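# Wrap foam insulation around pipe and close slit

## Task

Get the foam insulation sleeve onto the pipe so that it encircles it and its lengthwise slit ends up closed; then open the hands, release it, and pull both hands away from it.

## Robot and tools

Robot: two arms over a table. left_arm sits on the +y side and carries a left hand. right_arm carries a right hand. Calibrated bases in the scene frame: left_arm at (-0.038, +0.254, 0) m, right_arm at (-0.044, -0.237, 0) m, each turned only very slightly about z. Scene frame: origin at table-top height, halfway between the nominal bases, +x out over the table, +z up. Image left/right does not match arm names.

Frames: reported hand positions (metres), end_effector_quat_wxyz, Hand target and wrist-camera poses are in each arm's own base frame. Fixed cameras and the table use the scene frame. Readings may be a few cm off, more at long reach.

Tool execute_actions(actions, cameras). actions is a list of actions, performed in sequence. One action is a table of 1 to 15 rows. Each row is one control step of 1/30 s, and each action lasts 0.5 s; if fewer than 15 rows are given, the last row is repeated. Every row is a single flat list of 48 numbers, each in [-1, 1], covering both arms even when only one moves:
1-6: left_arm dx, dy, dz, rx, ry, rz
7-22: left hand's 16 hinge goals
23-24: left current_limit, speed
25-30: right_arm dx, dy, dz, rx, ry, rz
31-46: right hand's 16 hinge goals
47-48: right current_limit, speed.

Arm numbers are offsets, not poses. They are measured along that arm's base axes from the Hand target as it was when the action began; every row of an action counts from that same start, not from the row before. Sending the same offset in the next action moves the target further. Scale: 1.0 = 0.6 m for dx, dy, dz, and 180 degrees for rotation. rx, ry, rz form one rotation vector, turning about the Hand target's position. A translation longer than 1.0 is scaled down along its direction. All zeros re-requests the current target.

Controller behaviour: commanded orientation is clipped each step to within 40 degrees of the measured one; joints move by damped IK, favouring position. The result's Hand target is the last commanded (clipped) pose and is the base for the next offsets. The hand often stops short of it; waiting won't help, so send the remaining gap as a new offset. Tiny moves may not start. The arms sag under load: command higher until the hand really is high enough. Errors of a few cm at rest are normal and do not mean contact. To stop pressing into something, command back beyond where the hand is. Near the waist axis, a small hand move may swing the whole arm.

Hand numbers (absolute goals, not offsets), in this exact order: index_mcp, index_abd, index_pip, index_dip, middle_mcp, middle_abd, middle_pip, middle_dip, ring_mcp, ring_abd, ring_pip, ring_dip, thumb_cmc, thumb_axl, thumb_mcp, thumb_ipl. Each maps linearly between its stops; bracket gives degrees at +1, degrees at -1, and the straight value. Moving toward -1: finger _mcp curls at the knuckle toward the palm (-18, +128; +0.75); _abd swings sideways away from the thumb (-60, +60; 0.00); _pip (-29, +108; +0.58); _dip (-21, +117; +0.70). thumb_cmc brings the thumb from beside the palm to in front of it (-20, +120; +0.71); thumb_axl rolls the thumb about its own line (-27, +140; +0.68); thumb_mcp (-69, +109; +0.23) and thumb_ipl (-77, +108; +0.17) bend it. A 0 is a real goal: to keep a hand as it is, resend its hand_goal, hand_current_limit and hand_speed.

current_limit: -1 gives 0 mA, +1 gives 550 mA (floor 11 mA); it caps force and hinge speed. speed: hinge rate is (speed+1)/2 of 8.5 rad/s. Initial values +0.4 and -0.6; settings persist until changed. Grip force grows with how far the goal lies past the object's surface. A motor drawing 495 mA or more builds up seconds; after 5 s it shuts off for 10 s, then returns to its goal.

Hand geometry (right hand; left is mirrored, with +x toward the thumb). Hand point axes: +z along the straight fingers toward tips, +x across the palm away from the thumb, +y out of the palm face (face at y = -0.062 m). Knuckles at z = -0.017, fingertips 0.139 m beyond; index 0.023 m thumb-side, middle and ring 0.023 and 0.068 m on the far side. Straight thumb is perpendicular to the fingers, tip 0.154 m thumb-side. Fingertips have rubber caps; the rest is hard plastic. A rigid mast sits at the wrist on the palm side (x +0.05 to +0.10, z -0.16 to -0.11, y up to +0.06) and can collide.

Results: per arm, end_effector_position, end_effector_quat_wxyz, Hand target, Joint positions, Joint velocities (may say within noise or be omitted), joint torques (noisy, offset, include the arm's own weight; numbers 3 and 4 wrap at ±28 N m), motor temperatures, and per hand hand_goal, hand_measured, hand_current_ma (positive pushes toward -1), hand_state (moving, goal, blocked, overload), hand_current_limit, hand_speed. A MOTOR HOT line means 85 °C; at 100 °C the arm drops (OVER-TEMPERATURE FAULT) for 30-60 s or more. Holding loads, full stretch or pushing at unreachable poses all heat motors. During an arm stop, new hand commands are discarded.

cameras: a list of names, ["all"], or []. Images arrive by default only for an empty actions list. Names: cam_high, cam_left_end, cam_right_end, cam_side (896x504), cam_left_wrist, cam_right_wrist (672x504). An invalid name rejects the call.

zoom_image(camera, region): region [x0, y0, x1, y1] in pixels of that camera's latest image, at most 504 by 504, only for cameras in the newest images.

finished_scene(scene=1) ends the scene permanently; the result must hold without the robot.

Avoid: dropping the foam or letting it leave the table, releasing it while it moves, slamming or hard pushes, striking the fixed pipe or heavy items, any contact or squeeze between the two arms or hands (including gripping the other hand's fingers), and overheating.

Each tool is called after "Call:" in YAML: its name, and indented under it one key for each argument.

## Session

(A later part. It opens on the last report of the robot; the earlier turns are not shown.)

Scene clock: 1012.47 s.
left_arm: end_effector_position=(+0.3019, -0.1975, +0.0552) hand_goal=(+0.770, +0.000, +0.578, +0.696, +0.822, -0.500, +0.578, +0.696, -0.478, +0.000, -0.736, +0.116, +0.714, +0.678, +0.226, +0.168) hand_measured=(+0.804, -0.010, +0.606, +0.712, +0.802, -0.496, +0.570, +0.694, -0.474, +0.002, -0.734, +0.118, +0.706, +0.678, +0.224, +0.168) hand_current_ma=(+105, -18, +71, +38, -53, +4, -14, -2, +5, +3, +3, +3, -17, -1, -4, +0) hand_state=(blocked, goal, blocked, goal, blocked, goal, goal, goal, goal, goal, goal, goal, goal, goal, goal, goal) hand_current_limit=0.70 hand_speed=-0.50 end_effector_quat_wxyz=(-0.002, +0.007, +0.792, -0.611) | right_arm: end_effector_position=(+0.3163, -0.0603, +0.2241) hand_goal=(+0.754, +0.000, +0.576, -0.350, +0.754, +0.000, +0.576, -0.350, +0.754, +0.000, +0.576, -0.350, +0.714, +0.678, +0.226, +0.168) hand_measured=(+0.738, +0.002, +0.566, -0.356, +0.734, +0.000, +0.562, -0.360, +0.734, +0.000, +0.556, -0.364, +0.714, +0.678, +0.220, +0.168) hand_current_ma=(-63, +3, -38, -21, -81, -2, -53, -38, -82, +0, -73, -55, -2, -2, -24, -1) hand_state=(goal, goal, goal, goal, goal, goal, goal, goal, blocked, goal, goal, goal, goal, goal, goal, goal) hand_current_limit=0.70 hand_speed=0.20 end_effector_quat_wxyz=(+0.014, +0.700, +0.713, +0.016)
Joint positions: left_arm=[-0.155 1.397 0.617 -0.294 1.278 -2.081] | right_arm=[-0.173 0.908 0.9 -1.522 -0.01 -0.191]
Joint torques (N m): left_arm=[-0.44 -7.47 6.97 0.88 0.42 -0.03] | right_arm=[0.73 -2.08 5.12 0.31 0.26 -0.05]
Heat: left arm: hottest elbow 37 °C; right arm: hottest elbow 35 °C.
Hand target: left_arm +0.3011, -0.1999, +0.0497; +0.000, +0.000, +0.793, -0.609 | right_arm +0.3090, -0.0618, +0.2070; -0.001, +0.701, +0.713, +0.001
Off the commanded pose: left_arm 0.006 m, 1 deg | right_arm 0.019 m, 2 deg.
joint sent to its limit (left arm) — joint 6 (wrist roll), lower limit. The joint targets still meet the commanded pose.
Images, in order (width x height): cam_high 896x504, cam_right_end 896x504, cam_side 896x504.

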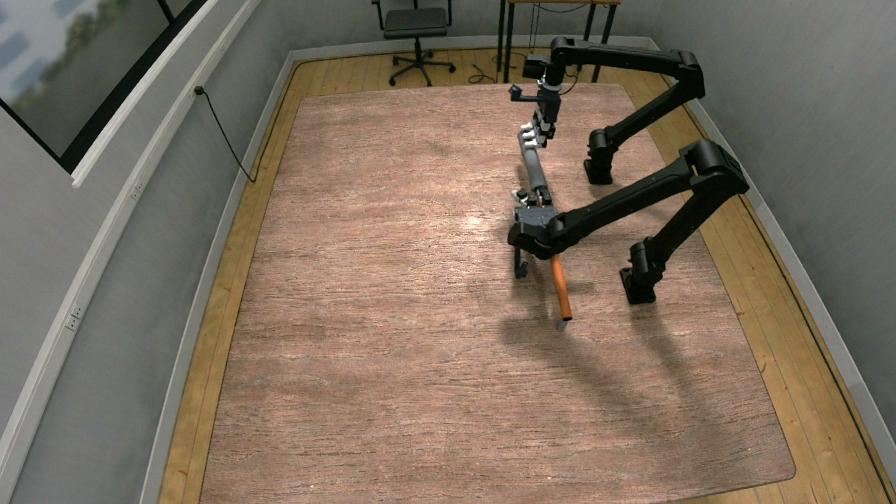

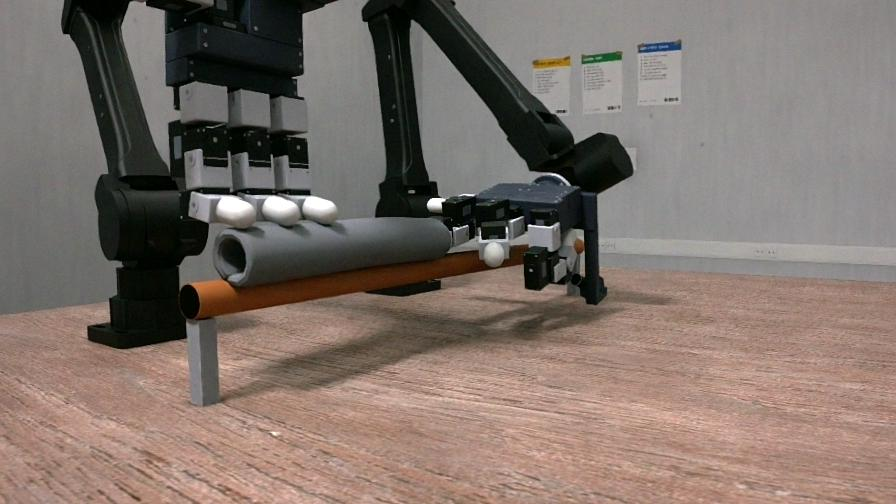

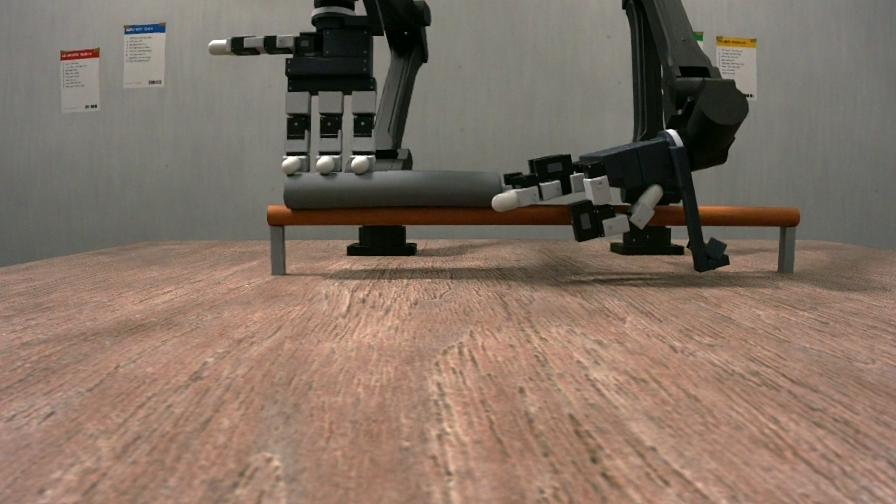

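Call:
execute_actions:
  actions:
    - [[0,0,0,0,0,0,0.77,0.0,0.577,0.696,0.822,-0.5,0.577,0.696,-0.478,0,-0.736,0.116,0.714,0.678,0.226,0.168,0.7,-0.5,-0.006,0,0,0,0,0,0.754,0,0.576,-0.35,0.754,0,0.576,-0.35,0.754,0,0.576,-0.35,0.714,0.678,0.226,0.168,0.7,0.2],[0,0,0,0,0,0,0.77,0.0,0.577,0.696,0.822,-0.5,0.577,0.696,-0.478,0,-0.736,0.116,0.714,0.678,0.226,0.168,0.7,-0.5,-0.013,0,0,0,0,0,0.754,0,0.576,-0.35,0.754,0,0.576,-0.35,0.754,0,0.576,-0.35,0.714,0.678,0.226,0.168,0.7,0.2]]
  cameras: ["cam_right_end","cam_side","cam_high"]

Call:
zoom_image:
  camera: "cam_right_end"
  region: [180, 165, 320, 305]

Call:
zoom_image:
  camera: "cam_side"
  region: [260, 150, 320, 220]

Scene clock: 1013.57 s.
left_arm: end_effector_position=(+0.3019, -0.1975, +0.0552) hand_goal=(+0.770, +0.000, +0.578, +0.696, +0.822, -0.500, +0.578, +0.696, -0.478, +0.000, -0.736, +0.116, +0.714, +0.678, +0.226, +0.168) hand_measured=(+0.804, -0.010, +0.606, +0.712, +0.802, -0.496, +0.570, +0.694, -0.474, +0.002, -0.734, +0.118, +0.706, +0.678, +0.224, +0.168) hand_current_ma=(+105, -18, +71, +38, -53, +4, -14, -2, +5, +3, +3, +3, -17, -1, -4, +0) hand_state=(blocked, goal, blocked, goal, blocked, goal, goal, goal, goal, goal, goal, goal, goal, goal, goal, goal) hand_current_limit=0.70 hand_speed=-0.50 end_effector_quat_wxyz=(-0.002, +0.007, +0.792, -0.611) | right_arm: end_effector_position=(+0.3114, -0.0601, +0.2253) hand_goal=(+0.754, +0.000, +0.576, -0.350, +0.754, +0.000, +0.576, -0.350, +0.754, +0.000, +0.576, -0.350, +0.714, +0.678, +0.226, +0.168) hand_measured=(+0.736, +0.002, +0.564, -0.356, +0.732, +0.000, +0.560, -0.362, +0.732, +0.000, +0.554, -0.366, +0.714, +0.678, +0.220, +0.168) hand_current_ma=(-73, +3, -46, -21, -91, -2, -60, -41, -93, +0, -81, -60, -2, -2, -24, -1) hand_state=(goal, goal, goal, goal, blocked, goal, goal, goal, blocked, goal, blocked, goal, goal, goal, goal, goal) hand_current_limit=0.70 hand_speed=0.20 end_effector_quat_wxyz=(+0.019, +0.700, +0.713, +0.019)
Joint positions: left_arm=[-0.155 1.397 0.617 -0.294 1.278 -2.081] | right_arm=[-0.176 0.885 0.889 -1.522 -0.01 -0.195]
Joint torques (N m): left_arm=[-0.44 -7.47 6.95 0.91 0.42 -0.03] | right_arm=[0.56 -1.85 5.18 -0.01 0.27 -0.08]
Heat: left arm: hottest elbow 37 °C; right arm: hottest elbow 35 °C.
Hand target: left_arm +0.3011, -0.1999, +0.0497; +0.000, +0.000, +0.793, -0.609 | right_arm +0.3012, -0.0619, +0.2070; -0.001, +0.701, +0.713, +0.001
Off the commanded pose: left_arm 0.006 m, 1 deg | right_arm 0.021 m, 3 deg.
joint sent to its limit (left arm) — joint 6 (wrist roll), lower limit. The joint targets still meet the commanded pose.
Images, in order (width x height): cam_high 896x504, cam_right_end 896x504, cam_side 896x504.

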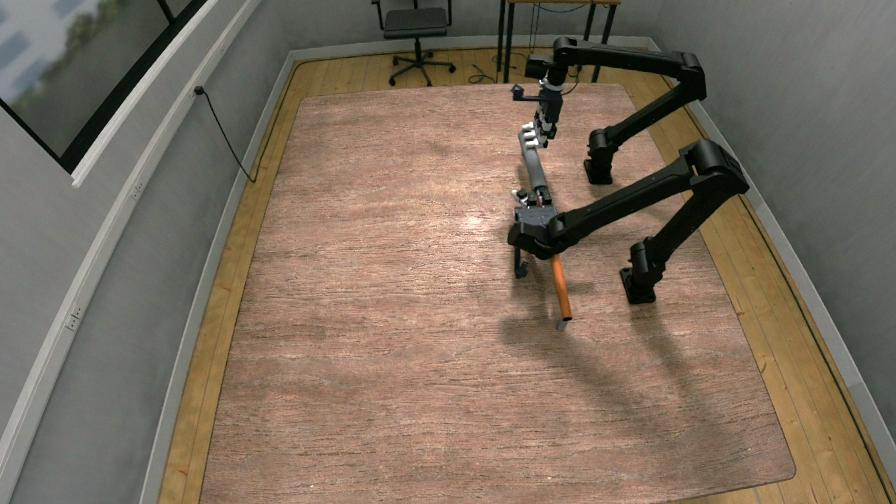

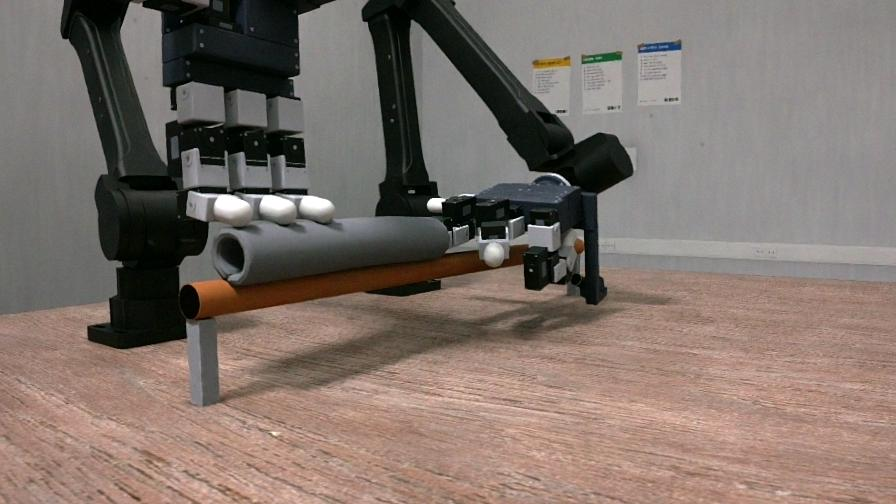

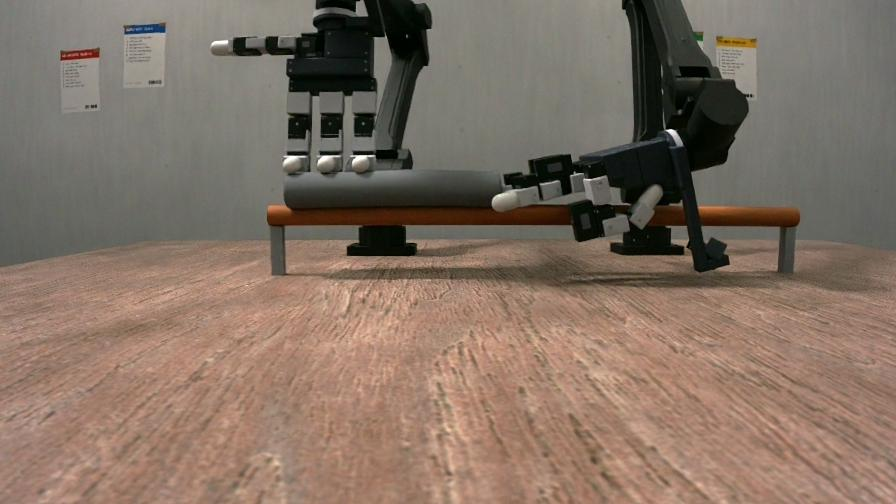

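Scaled by 3.600 from the camera's 896x504 image, which has a finer 1280x720 frame.

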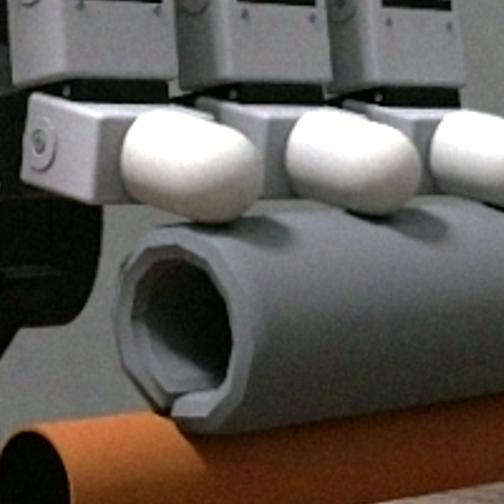

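Scaled by 7.200 from the camera's 896x504 image, which has a finer 1280x720 frame.

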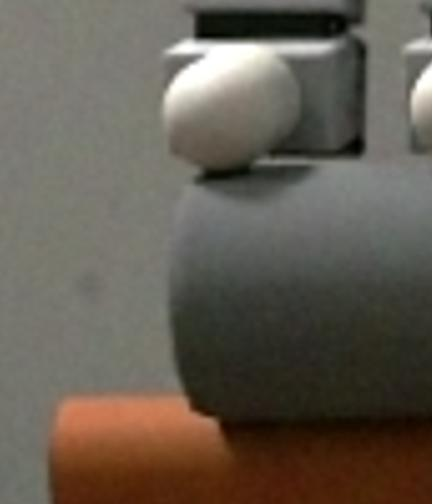

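Call:
execute_actions:
  actions:
    - [[0,0,0,0,0,0,0.77,0.0,0.577,0.696,0.822,-0.5,0.577,0.696,-0.478,0,-0.736,0.116,0.714,0.678,0.226,0.168,0.7,-0.5,-0.006,0,0,0,0,0,0.754,0,0.576,-0.35,0.754,0,0.576,-0.35,0.754,0,0.576,-0.35,0.714,0.678,0.226,0.168,0.7,0.2],[0,0,0,0,0,0,0.77,0.0,0.577,0.696,0.822,-0.5,0.577,0.696,-0.478,0,-0.736,0.116,0.714,0.678,0.226,0.168,0.7,-0.5,-0.012,0,0,0,0,0,0.754,0,0.576,-0.35,0.754,0,0.576,-0.35,0.754,0,0.576,-0.35,0.714,0.678,0.226,0.168,0.7,0.2]]
    - [[0,0,0,0,0,0,0.77,0.0,0.577,0.696,0.822,-0.5,0.577,0.696,-0.478,0,-0.736,0.116,0.714,0.678,0.226,0.168,0.7,-0.5,0,-0.008,0,0,0,0,0.754,0,0.576,-0.35,0.754,0,0.576,-0.35,0.754,0,0.576,-0.35,0.714,0.678,0.226,0.168,0.7,0.2],[0,0,0,0,0,0,0.77,0.0,0.577,0.696,0.822,-0.5,0.577,0.696,-0.478,0,-0.736,0.116,0.714,0.678,0.226,0.168,0.7,-0.5,0,-0.016,0,0,0,0,0.754,0,0.576,-0.35,0.754,0,0.576,-0.35,0.754,0,0.576,-0.35,0.714,0.678,0.226,0.168,0.7,0.2],[0,0,0,0,0,0,0.77,0.0,0.577,0.696,0.822,-0.5,0.577,0.696,-0.478,0,-0.736,0.116,0.714,0.678,0.226,0.168,0.7,-0.5,0,-0.024,0,0,0,0,0.754,0,0.576,-0.35,0.754,0,0.576,-0.35,0.754,0,0.576,-0.35,0.714,0.678,0.226,0.168,0.7,0.2]]
  cameras: ["cam_right_end","cam_side"]

Call:
zoom_image:
  camera: "cam_right_end"
  region: [180, 165, 320, 305]

Call:
zoom_image:
  camera: "cam_side"
  region: [260, 150, 320, 220]

Scene clock: 1015.40 s.
left_arm: end_effector_position=(+0.3019, -0.1975, +0.0552) hand_goal=(+0.770, +0.000, +0.578, +0.696, +0.822, -0.500, +0.578, +0.696, -0.478, +0.000, -0.736, +0.116, +0.714, +0.678, +0.226, +0.168) hand_measured=(+0.804, -0.008, +0.606, +0.712, +0.802, -0.496, +0.570, +0.694, -0.474, +0.002, -0.734, +0.118, +0.706, +0.678, +0.224, +0.168) hand_current_ma=(+105, -14, +71, +38, -53, +4, -14, -2, +5, +3, +3, +3, -17, -1, -4, +0) hand_state=(blocked, goal, blocked, goal, blocked, goal, goal, goal, goal, goal, goal, goal, goal, goal, goal, goal) hand_current_limit=0.70 hand_speed=-0.50 end_effector_quat_wxyz=(-0.002, +0.007, +0.792, -0.611) | right_arm: end_effector_position=(+0.3036, -0.0675, +0.2259) hand_goal=(+0.754, +0.000, +0.576, -0.350, +0.754, +0.000, +0.576, -0.350, +0.754, +0.000, +0.576, -0.350, +0.714, +0.678, +0.226, +0.168) hand_measured=(+0.738, -0.004, +0.564, -0.356, +0.732, -0.018, +0.558, -0.364, +0.726, -0.026, +0.552, -0.366, +0.714, +0.678, +0.220, +0.168) hand_current_ma=(-64, -12, -46, -21, -92, -62, -65, -53, -117, -86, -92, -64, -2, -2, -24, -1) hand_state=(goal, goal, goal, goal, blocked, goal, goal, goal, blocked, blocked, blocked, goal, goal, goal, goal, goal) hand_current_limit=0.70 hand_speed=0.20 end_effector_quat_wxyz=(+0.017, +0.693, +0.720, +0.026)
Joint positions: left_arm=[-0.155 1.397 0.617 -0.294 1.278 -2.081] | right_arm=[-0.237 0.864 0.878 -1.53 -0.028 -0.275]
Joint torques (N m): left_arm=[-0.62 -7.47 6.98 0.95 0.42 -0.05] | right_arm=[-0.21 -0.67 5.45 0.03 0.9 -0.05]
Heat: left arm: hottest elbow 37 °C; right arm: hottest elbow 35 °C.
Hand target: left_arm +0.3011, -0.1999, +0.0497; +0.000, +0.000, +0.793, -0.609 | right_arm +0.2940, -0.0762, +0.2070; -0.001, +0.701, +0.713, +0.001
Off the commanded pose: left_arm 0.006 m, 1 deg | right_arm 0.023 m, 4 deg.
joint sent to its limit (left arm) — joint 6 (wrist roll), lower limit. The joint targets still meet the commanded pose.
Images, in order (width x height): cam_right_end 896x504, cam_side 896x504.

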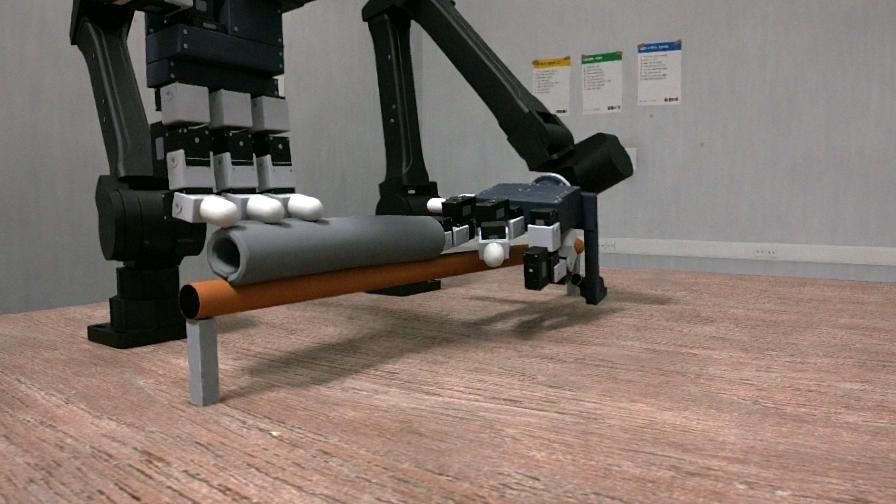

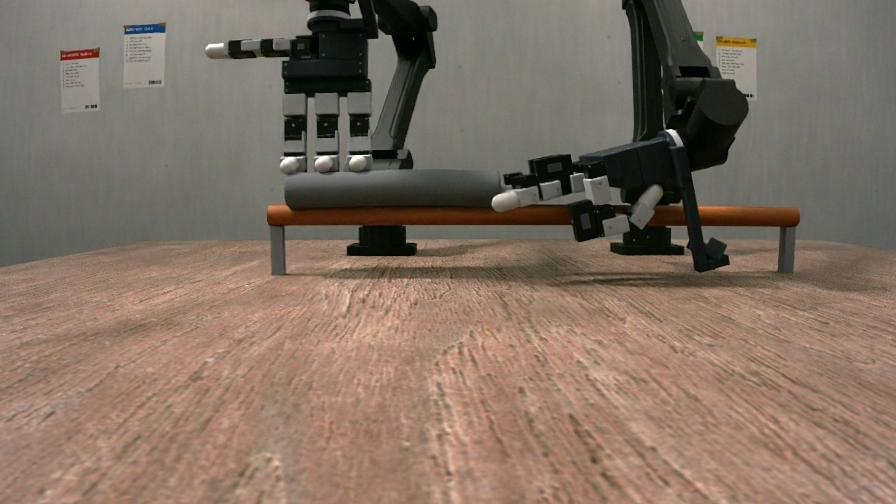

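Scaled by 3.600 from the camera's 896x504 image, which has a finer 1280x720 frame.

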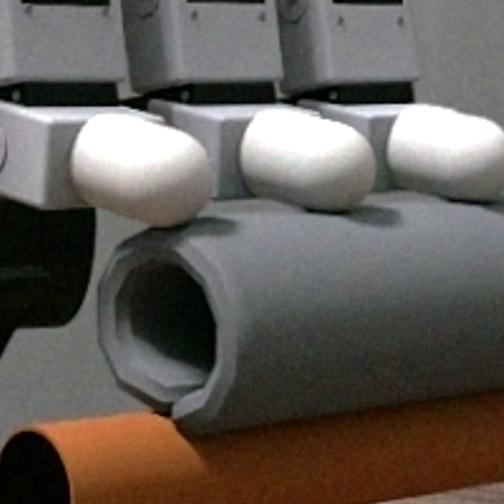

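Scaled by 7.200 from the camera's 896x504 image, which has a finer 1280x720 frame.

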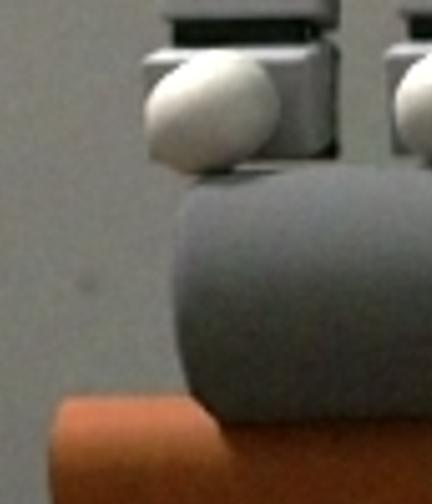

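Call:
execute_actions:
  actions:
    - [[0,0,0,0,0,0,0.77,0.0,0.577,0.696,0.822,-0.5,0.577,0.696,-0.478,0,-0.736,0.116,0.714,0.678,0.226,0.168,0.7,-0.5,0,-0.01,0,0,0,0,0.754,0,0.576,-0.35,0.754,0,0.576,-0.35,0.754,0,0.576,-0.35,0.714,0.678,0.226,0.168,0.7,0.2],[0,0,0,0,0,0,0.77,0.0,0.577,0.696,0.822,-0.5,0.577,0.696,-0.478,0,-0.736,0.116,0.714,0.678,0.226,0.168,0.7,-0.5,0,-0.02,0,0,0,0,0.754,0,0.576,-0.35,0.754,0,0.576,-0.35,0.754,0,0.576,-0.35,0.714,0.678,0.226,0.168,0.7,0.2],[0,0,0,0,0,0,0.77,0.0,0.577,0.696,0.822,-0.5,0.577,0.696,-0.478,0,-0.736,0.116,0.714,0.678,0.226,0.168,0.7,-0.5,0,-0.03,0,0,0,0,0.754,0,0.576,-0.35,0.754,0,0.576,-0.35,0.754,0,0.576,-0.35,0.714,0.678,0.226,0.168,0.7,0.2],[0,0,0,0,0,0,0.77,0.0,0.577,0.696,0.822,-0.5,0.577,0.696,-0.478,0,-0.736,0.116,0.714,0.678,0.226,0.168,0.7,-0.5,0,-0.04,0,0,0,0,0.754,0,0.576,-0.35,0.754,0,0.576,-0.35,0.754,0,0.576,-0.35,0.714,0.678,0.226,0.168,0.7,0.2]]
  cameras: ["cam_right_end","cam_side"]

Call:
zoom_image:
  camera: "cam_right_end"
  region: [180, 165, 320, 305]

Call:
zoom_image:
  camera: "cam_side"
  region: [260, 150, 320, 220]

Scene clock: 1016.73 s.
left_arm: end_effector_position=(+0.3019, -0.1976, +0.0552) hand_goal=(+0.770, +0.000, +0.578, +0.696, +0.822, -0.500, +0.578, +0.696, -0.478, +0.000, -0.736, +0.116, +0.714, +0.678, +0.226, +0.168) hand_measured=(+0.804, -0.006, +0.606, +0.712, +0.802, -0.496, +0.570, +0.694, -0.474, +0.002, -0.734, +0.118, +0.706, +0.678, +0.224, +0.168) hand_current_ma=(+105, -10, +71, +38, -53, +4, -14, -2, +5, +3, +3, +3, -17, -1, -4, +0) hand_state=(blocked, goal, blocked, goal, blocked, goal, goal, goal, goal, goal, goal, goal, goal, goal, goal, goal) hand_current_limit=0.70 hand_speed=-0.50 end_effector_quat_wxyz=(-0.002, +0.007, +0.792, -0.611) | right_arm: end_effector_position=(+0.2980, -0.0907, +0.2239) hand_goal=(+0.754, +0.000, +0.576, -0.350, +0.754, +0.000, +0.576, -0.350, +0.754, +0.000, +0.576, -0.350, +0.714, +0.678, +0.226, +0.168) hand_measured=(+0.752, -0.002, +0.574, -0.352, +0.732, -0.020, +0.558, -0.368, +0.722, -0.032, +0.546, -0.372, +0.714, +0.678, +0.220, +0.168) hand_current_ma=(-9, -7, -9, -7, -94, -69, -70, -66, -137, -112, -116, -86, -2, -2, -24, -1) hand_state=(goal, goal, goal, goal, blocked, blocked, goal, goal, blocked, blocked, blocked, blocked, goal, goal, goal, goal) hand_current_limit=0.70 hand_speed=0.20 end_effector_quat_wxyz=(+0.016, +0.694, +0.719, +0.023)
Joint positions: left_arm=[-0.156 1.397 0.617 -0.294 1.278 -2.081] | right_arm=[-0.344 0.872 0.878 -1.53 -0.029 -0.379]
Joint torques (N m): left_arm=[-0.32 -7.53 6.99 0.94 0.4 -0.03] | right_arm=[0.32 0.32 6.34 0.38 0.89 -0.03]
Heat: left arm: hottest elbow 37 °C; right arm: hottest elbow 35 °C.
Hand target: left_arm +0.3011, -0.1999, +0.0498; +0.000, +0.000, +0.793, -0.609 | right_arm +0.2940, -0.1002, +0.2070; -0.001, +0.701, +0.713, +0.001
Off the commanded pose: left_arm 0.006 m, 1 deg | right_arm 0.020 m, 3 deg.
joint sent to its limit (left arm) — joint 6 (wrist roll), lower limit. The joint targets still meet the commanded pose.
Images, in order (width x height): cam_right_end 896x504, cam_side 896x504.

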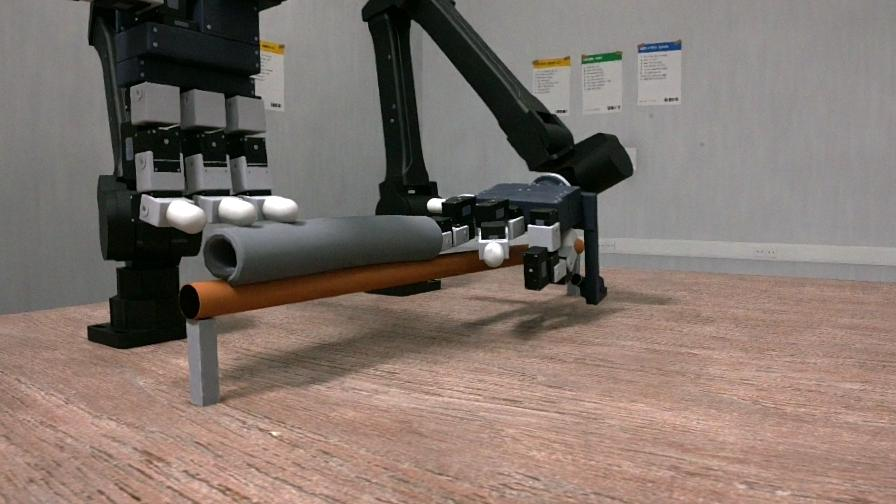

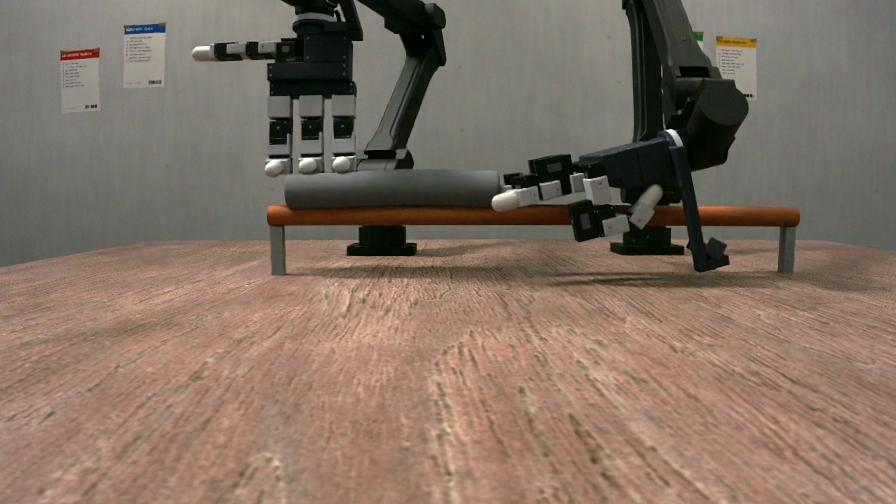

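Scaled by 3.600 from the camera's 896x504 image, which has a finer 1280x720 frame.

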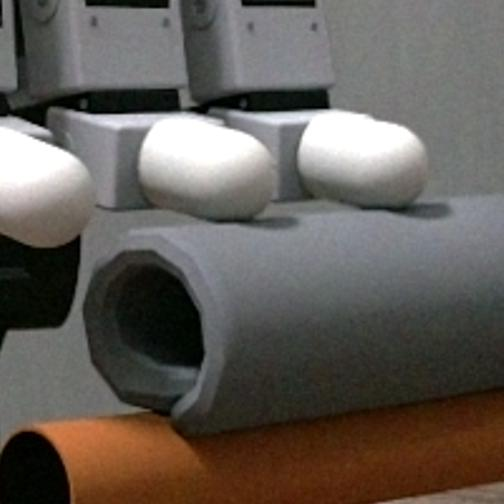

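Scaled by 7.200 from the camera's 896x504 image, which has a finer 1280x720 frame.

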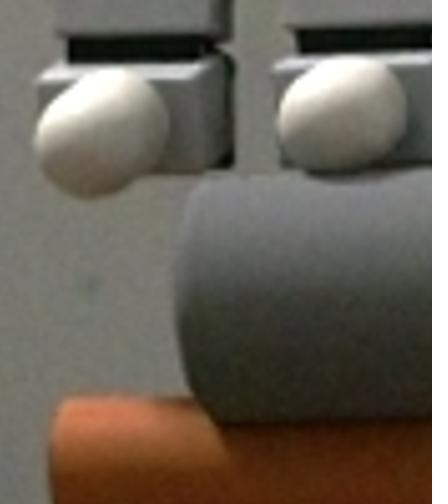

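Call:
execute_actions:
  actions:
    - [[0,0,0,0,0,0,0.77,0.0,0.577,0.696,0.822,-0.5,0.577,0.696,-0.478,0,-0.736,0.116,0.714,0.678,0.226,0.168,0.7,-0.5,0.01,0.02,0.04,0,0,0,0.754,0,0.576,-0.35,0.754,0,0.576,-0.35,0.754,0,0.576,-0.35,0.714,0.678,0.226,0.168,0.7,0.2],[0,0,0,0,0,0,0.77,0.0,0.577,0.696,0.822,-0.5,0.577,0.696,-0.478,0,-0.736,0.116,0.714,0.678,0.226,0.168,0.7,-0.5,0.02,0.03,0.09,0,0,0,0.754,0,0.576,-0.35,0.754,0,0.576,-0.35,0.754,0,0.576,-0.35,0.714,0.678,0.226,0.168,0.7,0.2]]
    - [[0,0,0,0,0,0,0.77,0.0,0.577,0.696,0.822,-0.5,0.577,0.696,-0.478,0,-0.736,0.116,0.714,0.678,0.226,0.168,0.7,-0.5,0.01,0.03,0.04,0,0,0,0.754,0,0.576,-0.35,0.754,0,0.576,-0.35,0.754,0,0.576,-0.35,0.714,0.678,0.226,0.168,0.7,0.2],[0,0,0,0,0,0,0.77,0.0,0.577,0.696,0.822,-0.5,0.577,0.696,-0.478,0,-0.736,0.116,0.714,0.678,0.226,0.168,0.7,-0.5,0.03,0.08,0.06,0,0,0,0.99,0,-0.99,-0.174,0.99,0,-0.99,-0.174,0.99,0,-0.99,-0.174,0.714,0.678,0.226,0.168,0.7,0.2]]
  cameras: ["cam_right_end","cam_side","cam_high"]

Call:
zoom_image:
  camera: "cam_right_end"
  region: [180, 165, 320, 305]

Scene clock: 1027.03 s.
left_arm: end_effector_position=(+0.3019, -0.1976, +0.0552) hand_goal=(+0.770, +0.000, +0.578, +0.696, +0.822, -0.500, +0.578, +0.696, -0.478, +0.000, -0.736, +0.116, +0.714, +0.678, +0.226, +0.168) hand_measured=(+0.804, -0.004, +0.604, +0.712, +0.802, -0.496, +0.570, +0.694, -0.474, +0.002, -0.734, +0.118, +0.706, +0.678, +0.224, +0.168) hand_current_ma=(+103, -4, +70, +38, -53, +4, -14, -2, +5, +3, +3, +3, -17, -1, -4, +0) hand_state=(blocked, goal, blocked, goal, blocked, goal, goal, goal, goal, goal, goal, goal, goal, goal, goal, goal) hand_current_limit=0.70 hand_speed=-0.50 end_effector_quat_wxyz=(-0.002, +0.007, +0.792, -0.611) | right_arm: end_effector_position=(+0.3158, -0.0351, +0.2789) hand_goal=(+0.990, +0.000, -0.990, -0.174, +0.990, +0.000, -0.990, -0.174, +0.990, +0.000, -0.990, -0.174, +0.714, +0.678, +0.226, +0.168) hand_measured=(+0.986, -0.002, -0.982, -0.176, +0.986, -0.002, -0.982, -0.176, +0.986, -0.002, -0.982, -0.176, +0.714, +0.678, +0.220, +0.168) hand_current_ma=(-15, -5, +29, -7, -15, -6, +26, -7, -15, -7, +27, -7, -1, -2, -24, -1) hand_state=(goal, goal, goal, goal, goal, goal, goal, goal, goal, goal, goal, goal, goal, goal, goal, goal) hand_current_limit=0.70 hand_speed=0.20 end_effector_quat_wxyz=(+0.002, +0.700, +0.714, +0.006)
Joint positions: left_arm=[-0.156 1.397 0.617 -0.294 1.278 -2.081] | right_arm=[-0.063 0.929 1.063 -1.693 -0.006 -0.082]
Joint torques (N m): left_arm=[-0.44 -7.53 6.93 0.98 0.41 -0.03] | right_arm=[1.79 -2.02 11 0.08 0.17 0.04]
Heat: left arm: hottest elbow 37 °C; right arm: hottest elbow 36 °C.
Hand target: left_arm +0.3012, -0.1999, +0.0498; +0.000, +0.000, +0.793, -0.609 | right_arm +0.3240, -0.0342, +0.2968; -0.002, +0.701, +0.713, +0.001
Off the commanded pose: left_arm 0.006 m, 1 deg | right_arm 0.020 m, 1 deg.
joint sent to its limit (left arm) — joint 6 (wrist roll), lower limit. The joint targets still meet the commanded pose.
joint sent to its limit (right arm) — joint 4 (wrist pitch), lower limit. The joint targets still meet the commanded pose.
Images, in order (width x height): cam_high 896x504, cam_right_end 896x504, cam_side 896x504.

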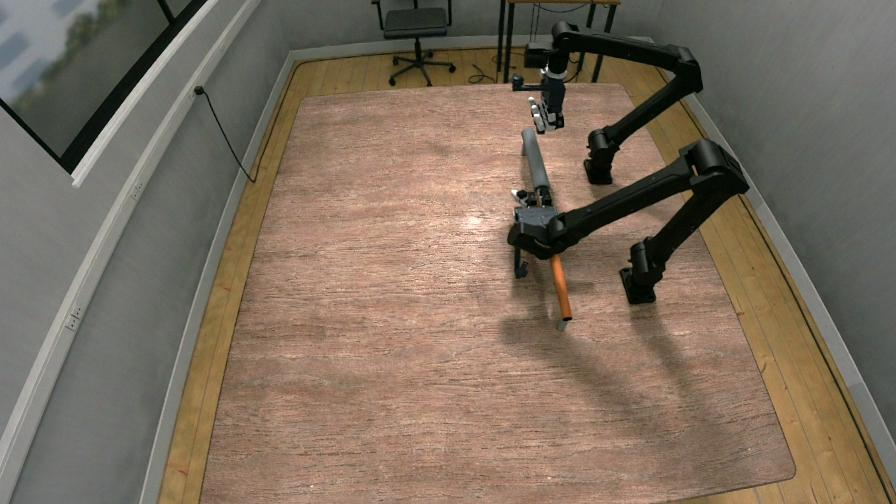

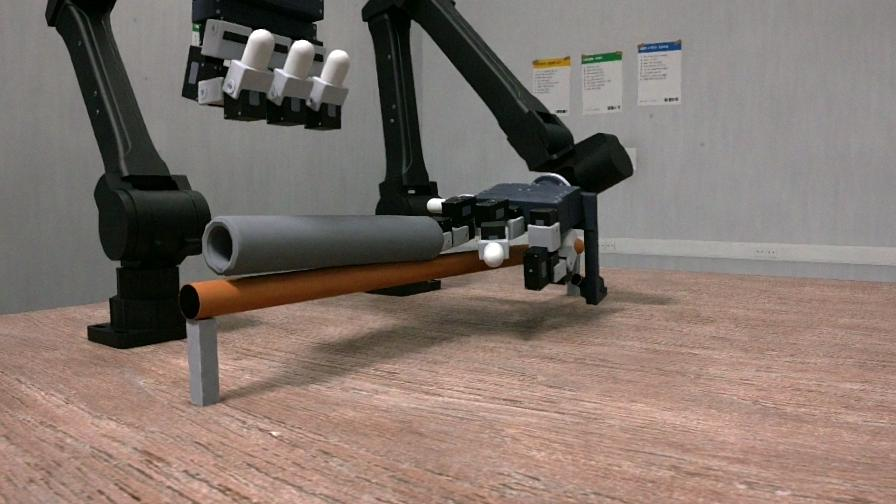

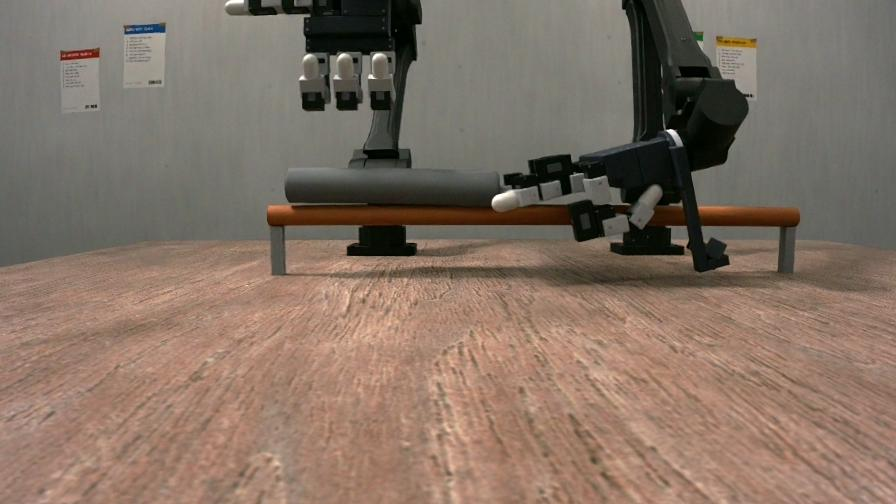

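Scaled by 3.600 from the camera's 896x504 image, which has a finer 1280x720 frame.

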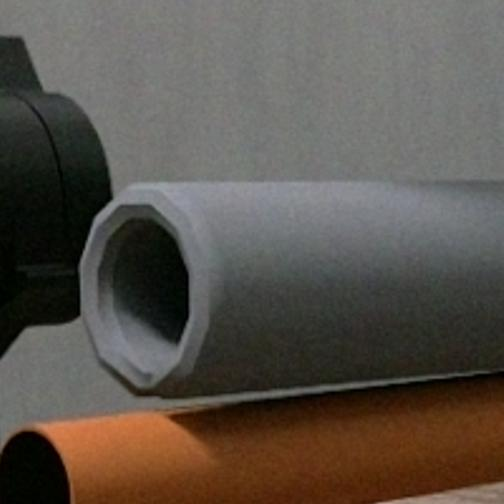

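Call:
execute_actions:
  actions:
    - [[0,0,0,0,0,0,0.77,0.0,0.577,0.696,0.822,-0.5,0.577,0.696,-0.478,0,-0.736,0.116,0.714,0.678,0.226,0.168,0.7,-0.5,0.0,0.03,0,0,0,0,0.99,0,-0.99,-0.174,0.99,0,-0.99,-0.174,0.99,0,-0.99,-0.174,0.714,0.678,0.226,0.168,0.7,0.2],[0,0,0,0,0,0,0.77,0.0,0.577,0.696,0.822,-0.5,0.577,0.696,-0.478,0,-0.736,0.116,0.714,0.678,0.226,0.168,0.7,-0.5,0.003,0.07,-0.04,0,0,0,0.99,0,-0.99,-0.174,0.99,0,-0.99,-0.174,0.99,0,-0.99,-0.174,0.714,0.678,0.226,0.168,0.7,0.2],[0,0,0,0,0,0,0.77,0.0,0.577,0.696,0.822,-0.5,0.577,0.696,-0.478,0,-0.736,0.116,0.714,0.678,0.226,0.168,0.7,-0.5,0.007,0.107,-0.08,0,0,0,0.99,0,-0.99,-0.174,0.99,0,-0.99,-0.174,0.99,0,-0.99,-0.174,0.714,0.678,0.226,0.168,0.7,0.2]]
    - [[0,0,0,0,0,0,0.77,0.0,0.577,0.696,0.822,-0.5,0.577,0.696,-0.478,0,-0.736,0.116,0.714,0.678,0.226,0.168,0.7,-0.5,0.0,0,-0.04,0,0,0,0.99,0,-0.99,-0.174,0.99,0,-0.99,-0.174,0.99,0,-0.99,-0.174,0.714,0.678,0.226,0.168,0.7,0.2],[0,0,0,0,0,0,0.77,0.0,0.577,0.696,0.822,-0.5,0.577,0.696,-0.478,0,-0.736,0.116,0.714,0.678,0.226,0.168,0.7,-0.5,0.0,0,-0.075,0,0,0,0.99,0,-0.99,-0.174,0.99,0,-0.99,-0.174,0.99,0,-0.99,-0.174,0.714,0.678,0.226,0.168,0.7,0.2]]
  cameras: ["cam_right_end","cam_side","cam_high"]

Call:
zoom_image:
  camera: "cam_side"
  region: [270, 130, 550, 270]

Call:
zoom_image:
  camera: "cam_high"
  region: [480, 100, 600, 240]

Scene clock: 1028.67 s.
left_arm: end_effector_position=(+0.3019, -0.1976, +0.0552) hand_goal=(+0.770, +0.000, +0.578, +0.696, +0.822, -0.500, +0.578, +0.696, -0.478, +0.000, -0.736, +0.116, +0.714, +0.678, +0.226, +0.168) hand_measured=(+0.804, -0.004, +0.604, +0.712, +0.802, -0.496, +0.570, +0.694, -0.474, +0.002, -0.734, +0.118, +0.706, +0.678, +0.224, +0.168) hand_current_ma=(+103, -4, +70, +38, -53, +4, -14, -2, +5, +3, +3, +3, -17, -1, -4, +0) hand_state=(blocked, goal, blocked, goal, blocked, goal, goal, goal, goal, goal, goal, goal, goal, goal, goal, goal) hand_current_limit=0.70 hand_speed=-0.50 end_effector_quat_wxyz=(-0.002, +0.007, +0.792, -0.611) | right_arm: end_effector_position=(+0.3243, +0.0276, +0.2048) hand_goal=(+0.990, +0.000, -0.990, -0.174, +0.990, +0.000, -0.990, -0.174, +0.990, +0.000, -0.990, -0.174, +0.714, +0.678, +0.226, +0.168) hand_measured=(+0.986, -0.002, -0.982, -0.176, +0.986, -0.002, -0.984, -0.176, +0.986, -0.002, -0.984, -0.176, +0.714, +0.678, +0.220, +0.168) hand_current_ma=(-11, -5, +26, -7, -12, -6, +22, -7, -12, -7, +23, -7, -1, -2, -24, -1) hand_state=(goal, goal, goal, goal, goal, goal, goal, goal, goal, goal, goal, goal, goal, goal, goal, goal) hand_current_limit=0.70 hand_speed=0.20 end_effector_quat_wxyz=(-0.004, +0.701, +0.713, +0.000)
Joint positions: left_arm=[-0.156 1.397 0.617 -0.294 1.278 -2.081] | right_arm=[0.199 0.971 0.896 -1.501 -0.007 0.181]
Joint torques (N m): left_arm=[-0.62 -7.71 7.02 0.92 0.41 -0.05] | right_arm=[1.79 -2.96 7.41 0.76 0.17 0.03]
Heat: left arm: hottest elbow 37 °C; right arm: hottest elbow 36 °C.
Hand target: left_arm +0.3012, -0.1999, +0.0498; +0.000, +0.000, +0.793, -0.609 | right_arm +0.3282, +0.0300, +0.2041; -0.001, +0.701, +0.713, +0.001
Off the commanded pose: left_arm 0.006 m, 1 deg | right_arm 0.005 m, 0 deg.
joint sent to its limit (left arm) — joint 6 (wrist roll), lower limit. The joint targets still meet the commanded pose.
Images, in order (width x height): cam_high 896x504, cam_right_end 896x504, cam_side 896x504.

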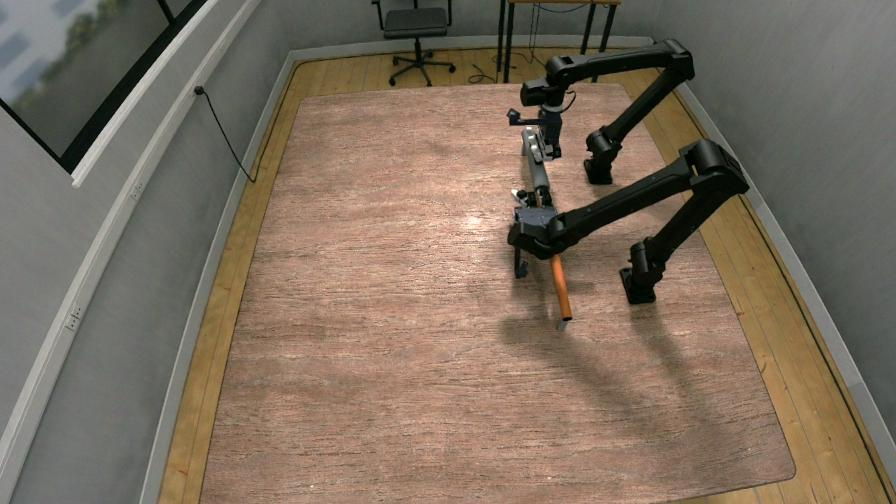

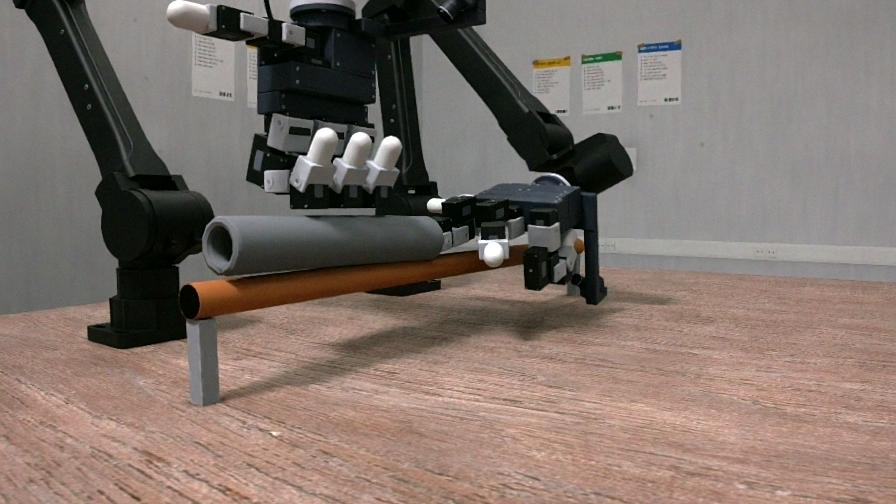

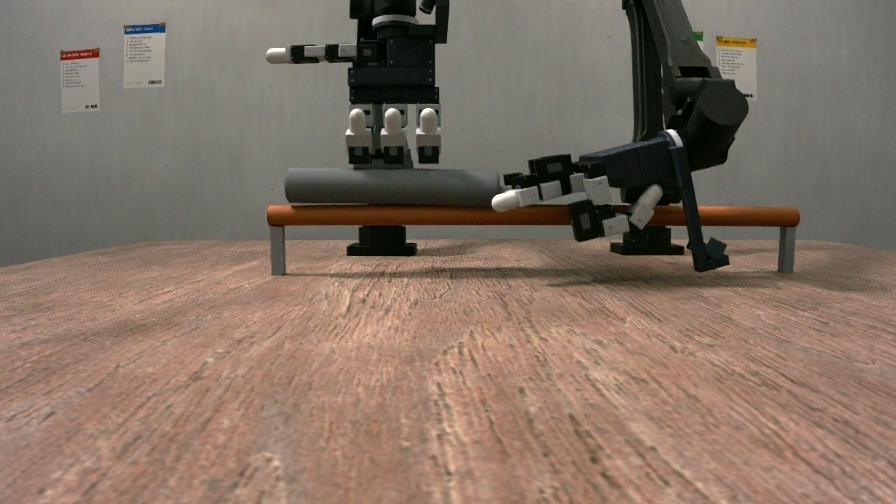

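Scaled by 1.800 from the camera's 896x504 image, which has a finer 1280x720 frame.

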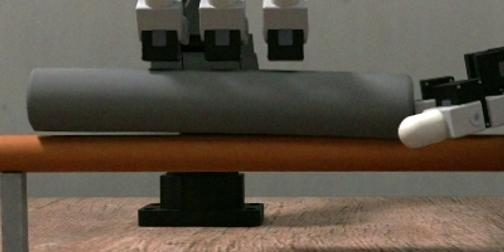

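Scaled by 3.600 from the camera's 896x504 image, which has a finer 1280x720 frame.

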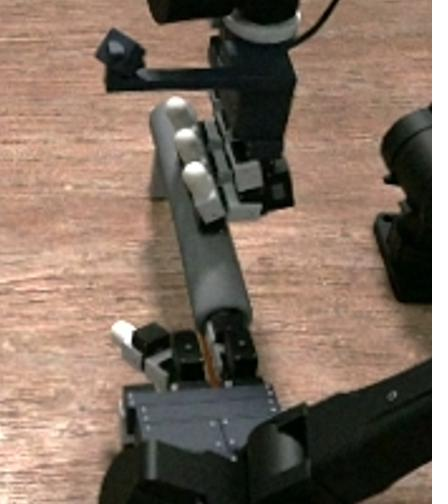

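Call:
execute_actions:
  actions:
    - [[0,0,0,0,0,0,0.77,0.0,0.577,0.696,0.822,-0.5,0.577,0.696,-0.478,0,-0.736,0.116,0.714,0.678,0.226,0.168,0.7,-0.5,0,0,-0.012,0,0,0,0.99,0,-0.99,-0.174,0.99,0,-0.99,-0.174,0.99,0,-0.99,-0.174,0.714,0.678,0.226,0.168,0.7,-0.2],[0,0,0,0,0,0,0.77,0.0,0.577,0.696,0.822,-0.5,0.577,0.696,-0.478,0,-0.736,0.116,0.714,0.678,0.226,0.168,0.7,-0.5,-0.002,0,-0.022,0,0,0,0.99,0,-0.99,-0.174,0.99,0,-0.99,-0.174,0.99,0,-0.99,-0.174,0.714,0.678,0.226,0.168,0.7,-0.2]]
    - [[0,0.005,0,0,0,0,0.77,0.0,0.577,0.696,0.822,-0.5,0.577,0.696,-0.478,0,-0.736,0.116,0.714,0.678,0.226,0.168,0.7,-0.5,0,0,0,0,0,0,0.99,0,-0.99,-0.174,0.99,0,-0.99,-0.174,0.99,0,-0.99,-0.174,0.714,0.678,0.226,0.168,0.7,-0.2],[0,0.01,0,0,0,0,0.77,0.0,0.577,0.696,0.822,-0.5,0.577,0.696,-0.478,0,-0.736,0.116,0.714,0.678,0.226,0.168,0.7,-0.5,0,0,0,0,0,0,0.99,0,-0.99,-0.174,0.99,0,-0.99,-0.174,0.99,0,-0.99,-0.174,0.714,0.678,0.226,0.168,0.7,-0.2]]
  cameras: ["cam_right_end","cam_side","cam_high"]

Call:
zoom_image:
  camera: "cam_side"
  region: [270, 130, 550, 270]

Call:
zoom_image:
  camera: "cam_high"
  region: [480, 100, 600, 240]

Scene clock: 1030.40 s.
left_arm: end_effector_position=(+0.3022, -0.1971, +0.0552) hand_goal=(+0.770, +0.000, +0.578, +0.696, +0.822, -0.500, +0.578, +0.696, -0.478, +0.000, -0.736, +0.116, +0.714, +0.678, +0.226, +0.168) hand_measured=(+0.804, -0.004, +0.604, +0.712, +0.802, -0.496, +0.570, +0.694, -0.474, +0.002, -0.734, +0.118, +0.706, +0.678, +0.224, +0.168) hand_current_ma=(+103, -4, +70, +38, -53, +4, -14, -2, +5, +3, +3, +3, -17, -1, -4, +0) hand_state=(blocked, goal, blocked, goal, blocked, goal, goal, goal, goal, goal, goal, goal, goal, goal, goal, goal) hand_current_limit=0.70 hand_speed=-0.50 end_effector_quat_wxyz=(-0.002, +0.006, +0.792, -0.611) | right_arm: end_effector_position=(+0.3259, +0.0278, +0.1965) hand_goal=(+0.990, +0.000, -0.990, -0.174, +0.990, +0.000, -0.990, -0.174, +0.990, +0.000, -0.990, -0.174, +0.714, +0.678, +0.226, +0.168) hand_measured=(+0.986, -0.002, -0.992, -0.176, +0.986, -0.002, -0.990, -0.176, +0.986, -0.002, -0.990, -0.176, +0.714, +0.678, +0.220, +0.168) hand_current_ma=(-11, -5, -4, -7, -12, -6, -1, -7, -12, -3, +3, -7, -1, -2, -24, -1) hand_state=(goal, goal, goal, goal, goal, goal, goal, goal, goal, goal, goal, goal, goal, goal, goal, goal) hand_current_limit=0.70 hand_speed=-0.20 end_effector_quat_wxyz=(+0.000, +0.701, +0.713, +0.003)
Joint positions: left_arm=[-0.154 1.397 0.617 -0.294 1.278 -2.081] | right_arm=[0.2 0.971 0.872 -1.467 -0.005 0.183]
Joint torques (N m): left_arm=[0.62 -8.18 6.27 1.03 0.51 -0.04] | right_arm=[1.44 -2.9 6.58 0.9 0.12 0.06]
Heat: left arm: hottest elbow 37 °C; right arm: hottest elbow 36 °C.
Hand target: left_arm +0.3012, -0.1939, +0.0498; +0.000, +0.000, +0.793, -0.609 | right_arm +0.3270, +0.0300, +0.1908; -0.001, +0.701, +0.713, +0.001
Off the commanded pose: left_arm 0.006 m, 1 deg | right_arm 0.006 m, 0 deg.
joint sent to its limit (left arm) — joint 6 (wrist roll), lower limit. The joint targets still meet the commanded pose.
Images, in order (width x height): cam_high 896x504, cam_right_end 896x504, cam_side 896x504.

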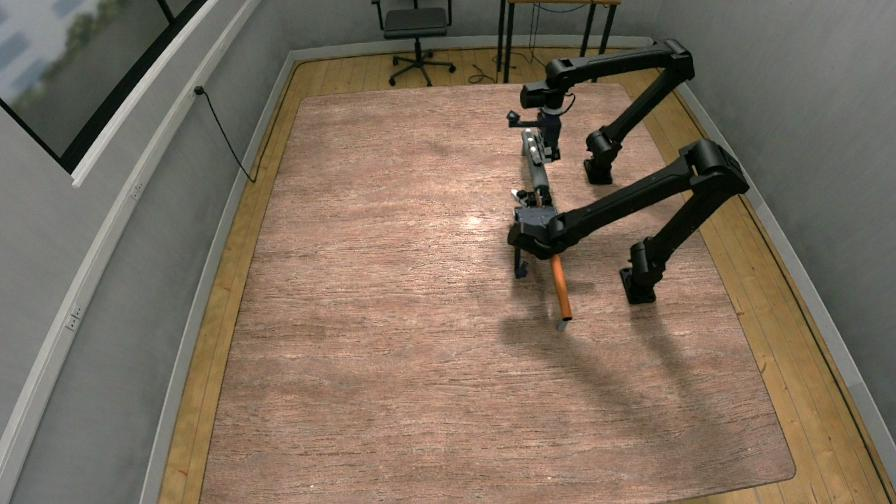

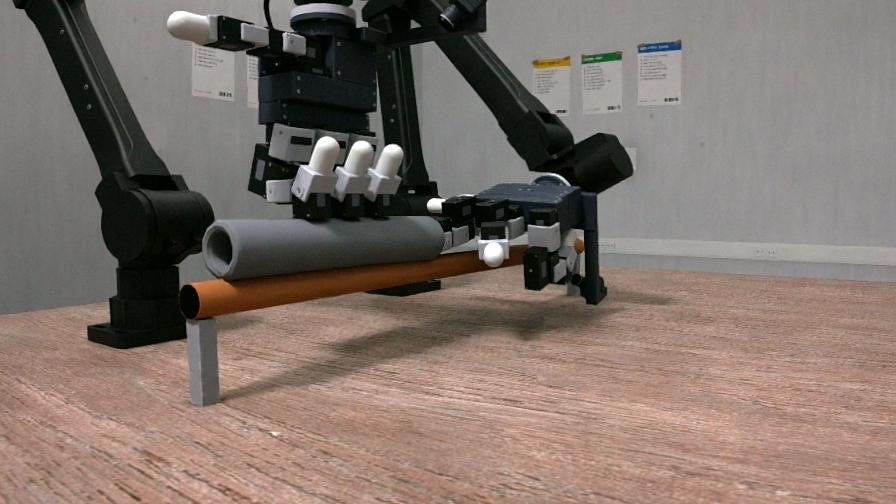

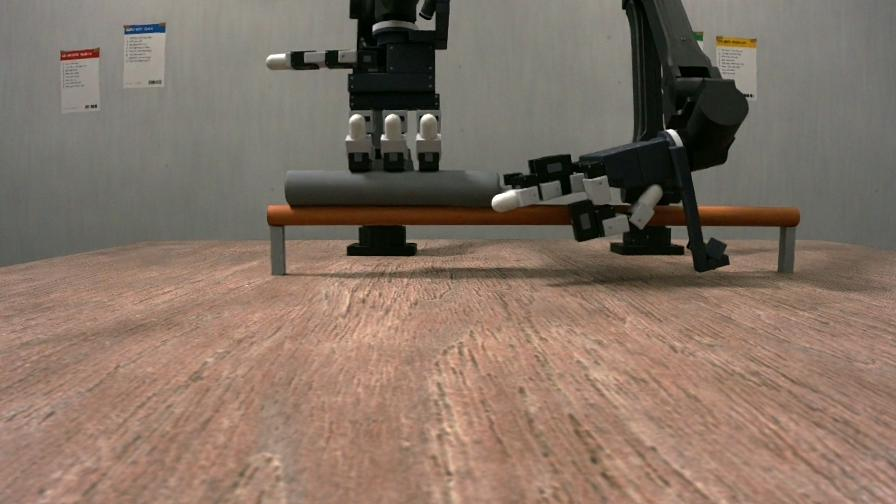

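Scaled by 1.800 from the camera's 896x504 image, which has a finer 1280x720 frame.

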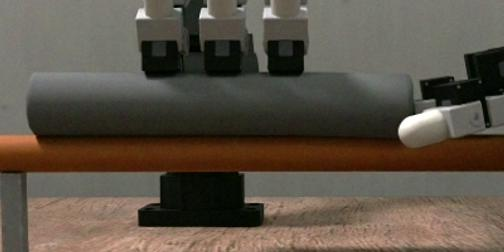

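Scaled by 3.600 from the camera's 896x504 image, which has a finer 1280x720 frame.

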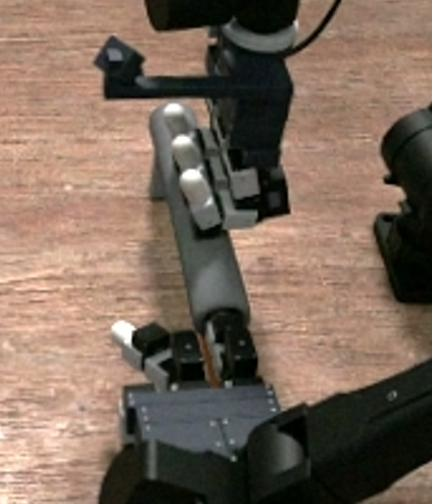

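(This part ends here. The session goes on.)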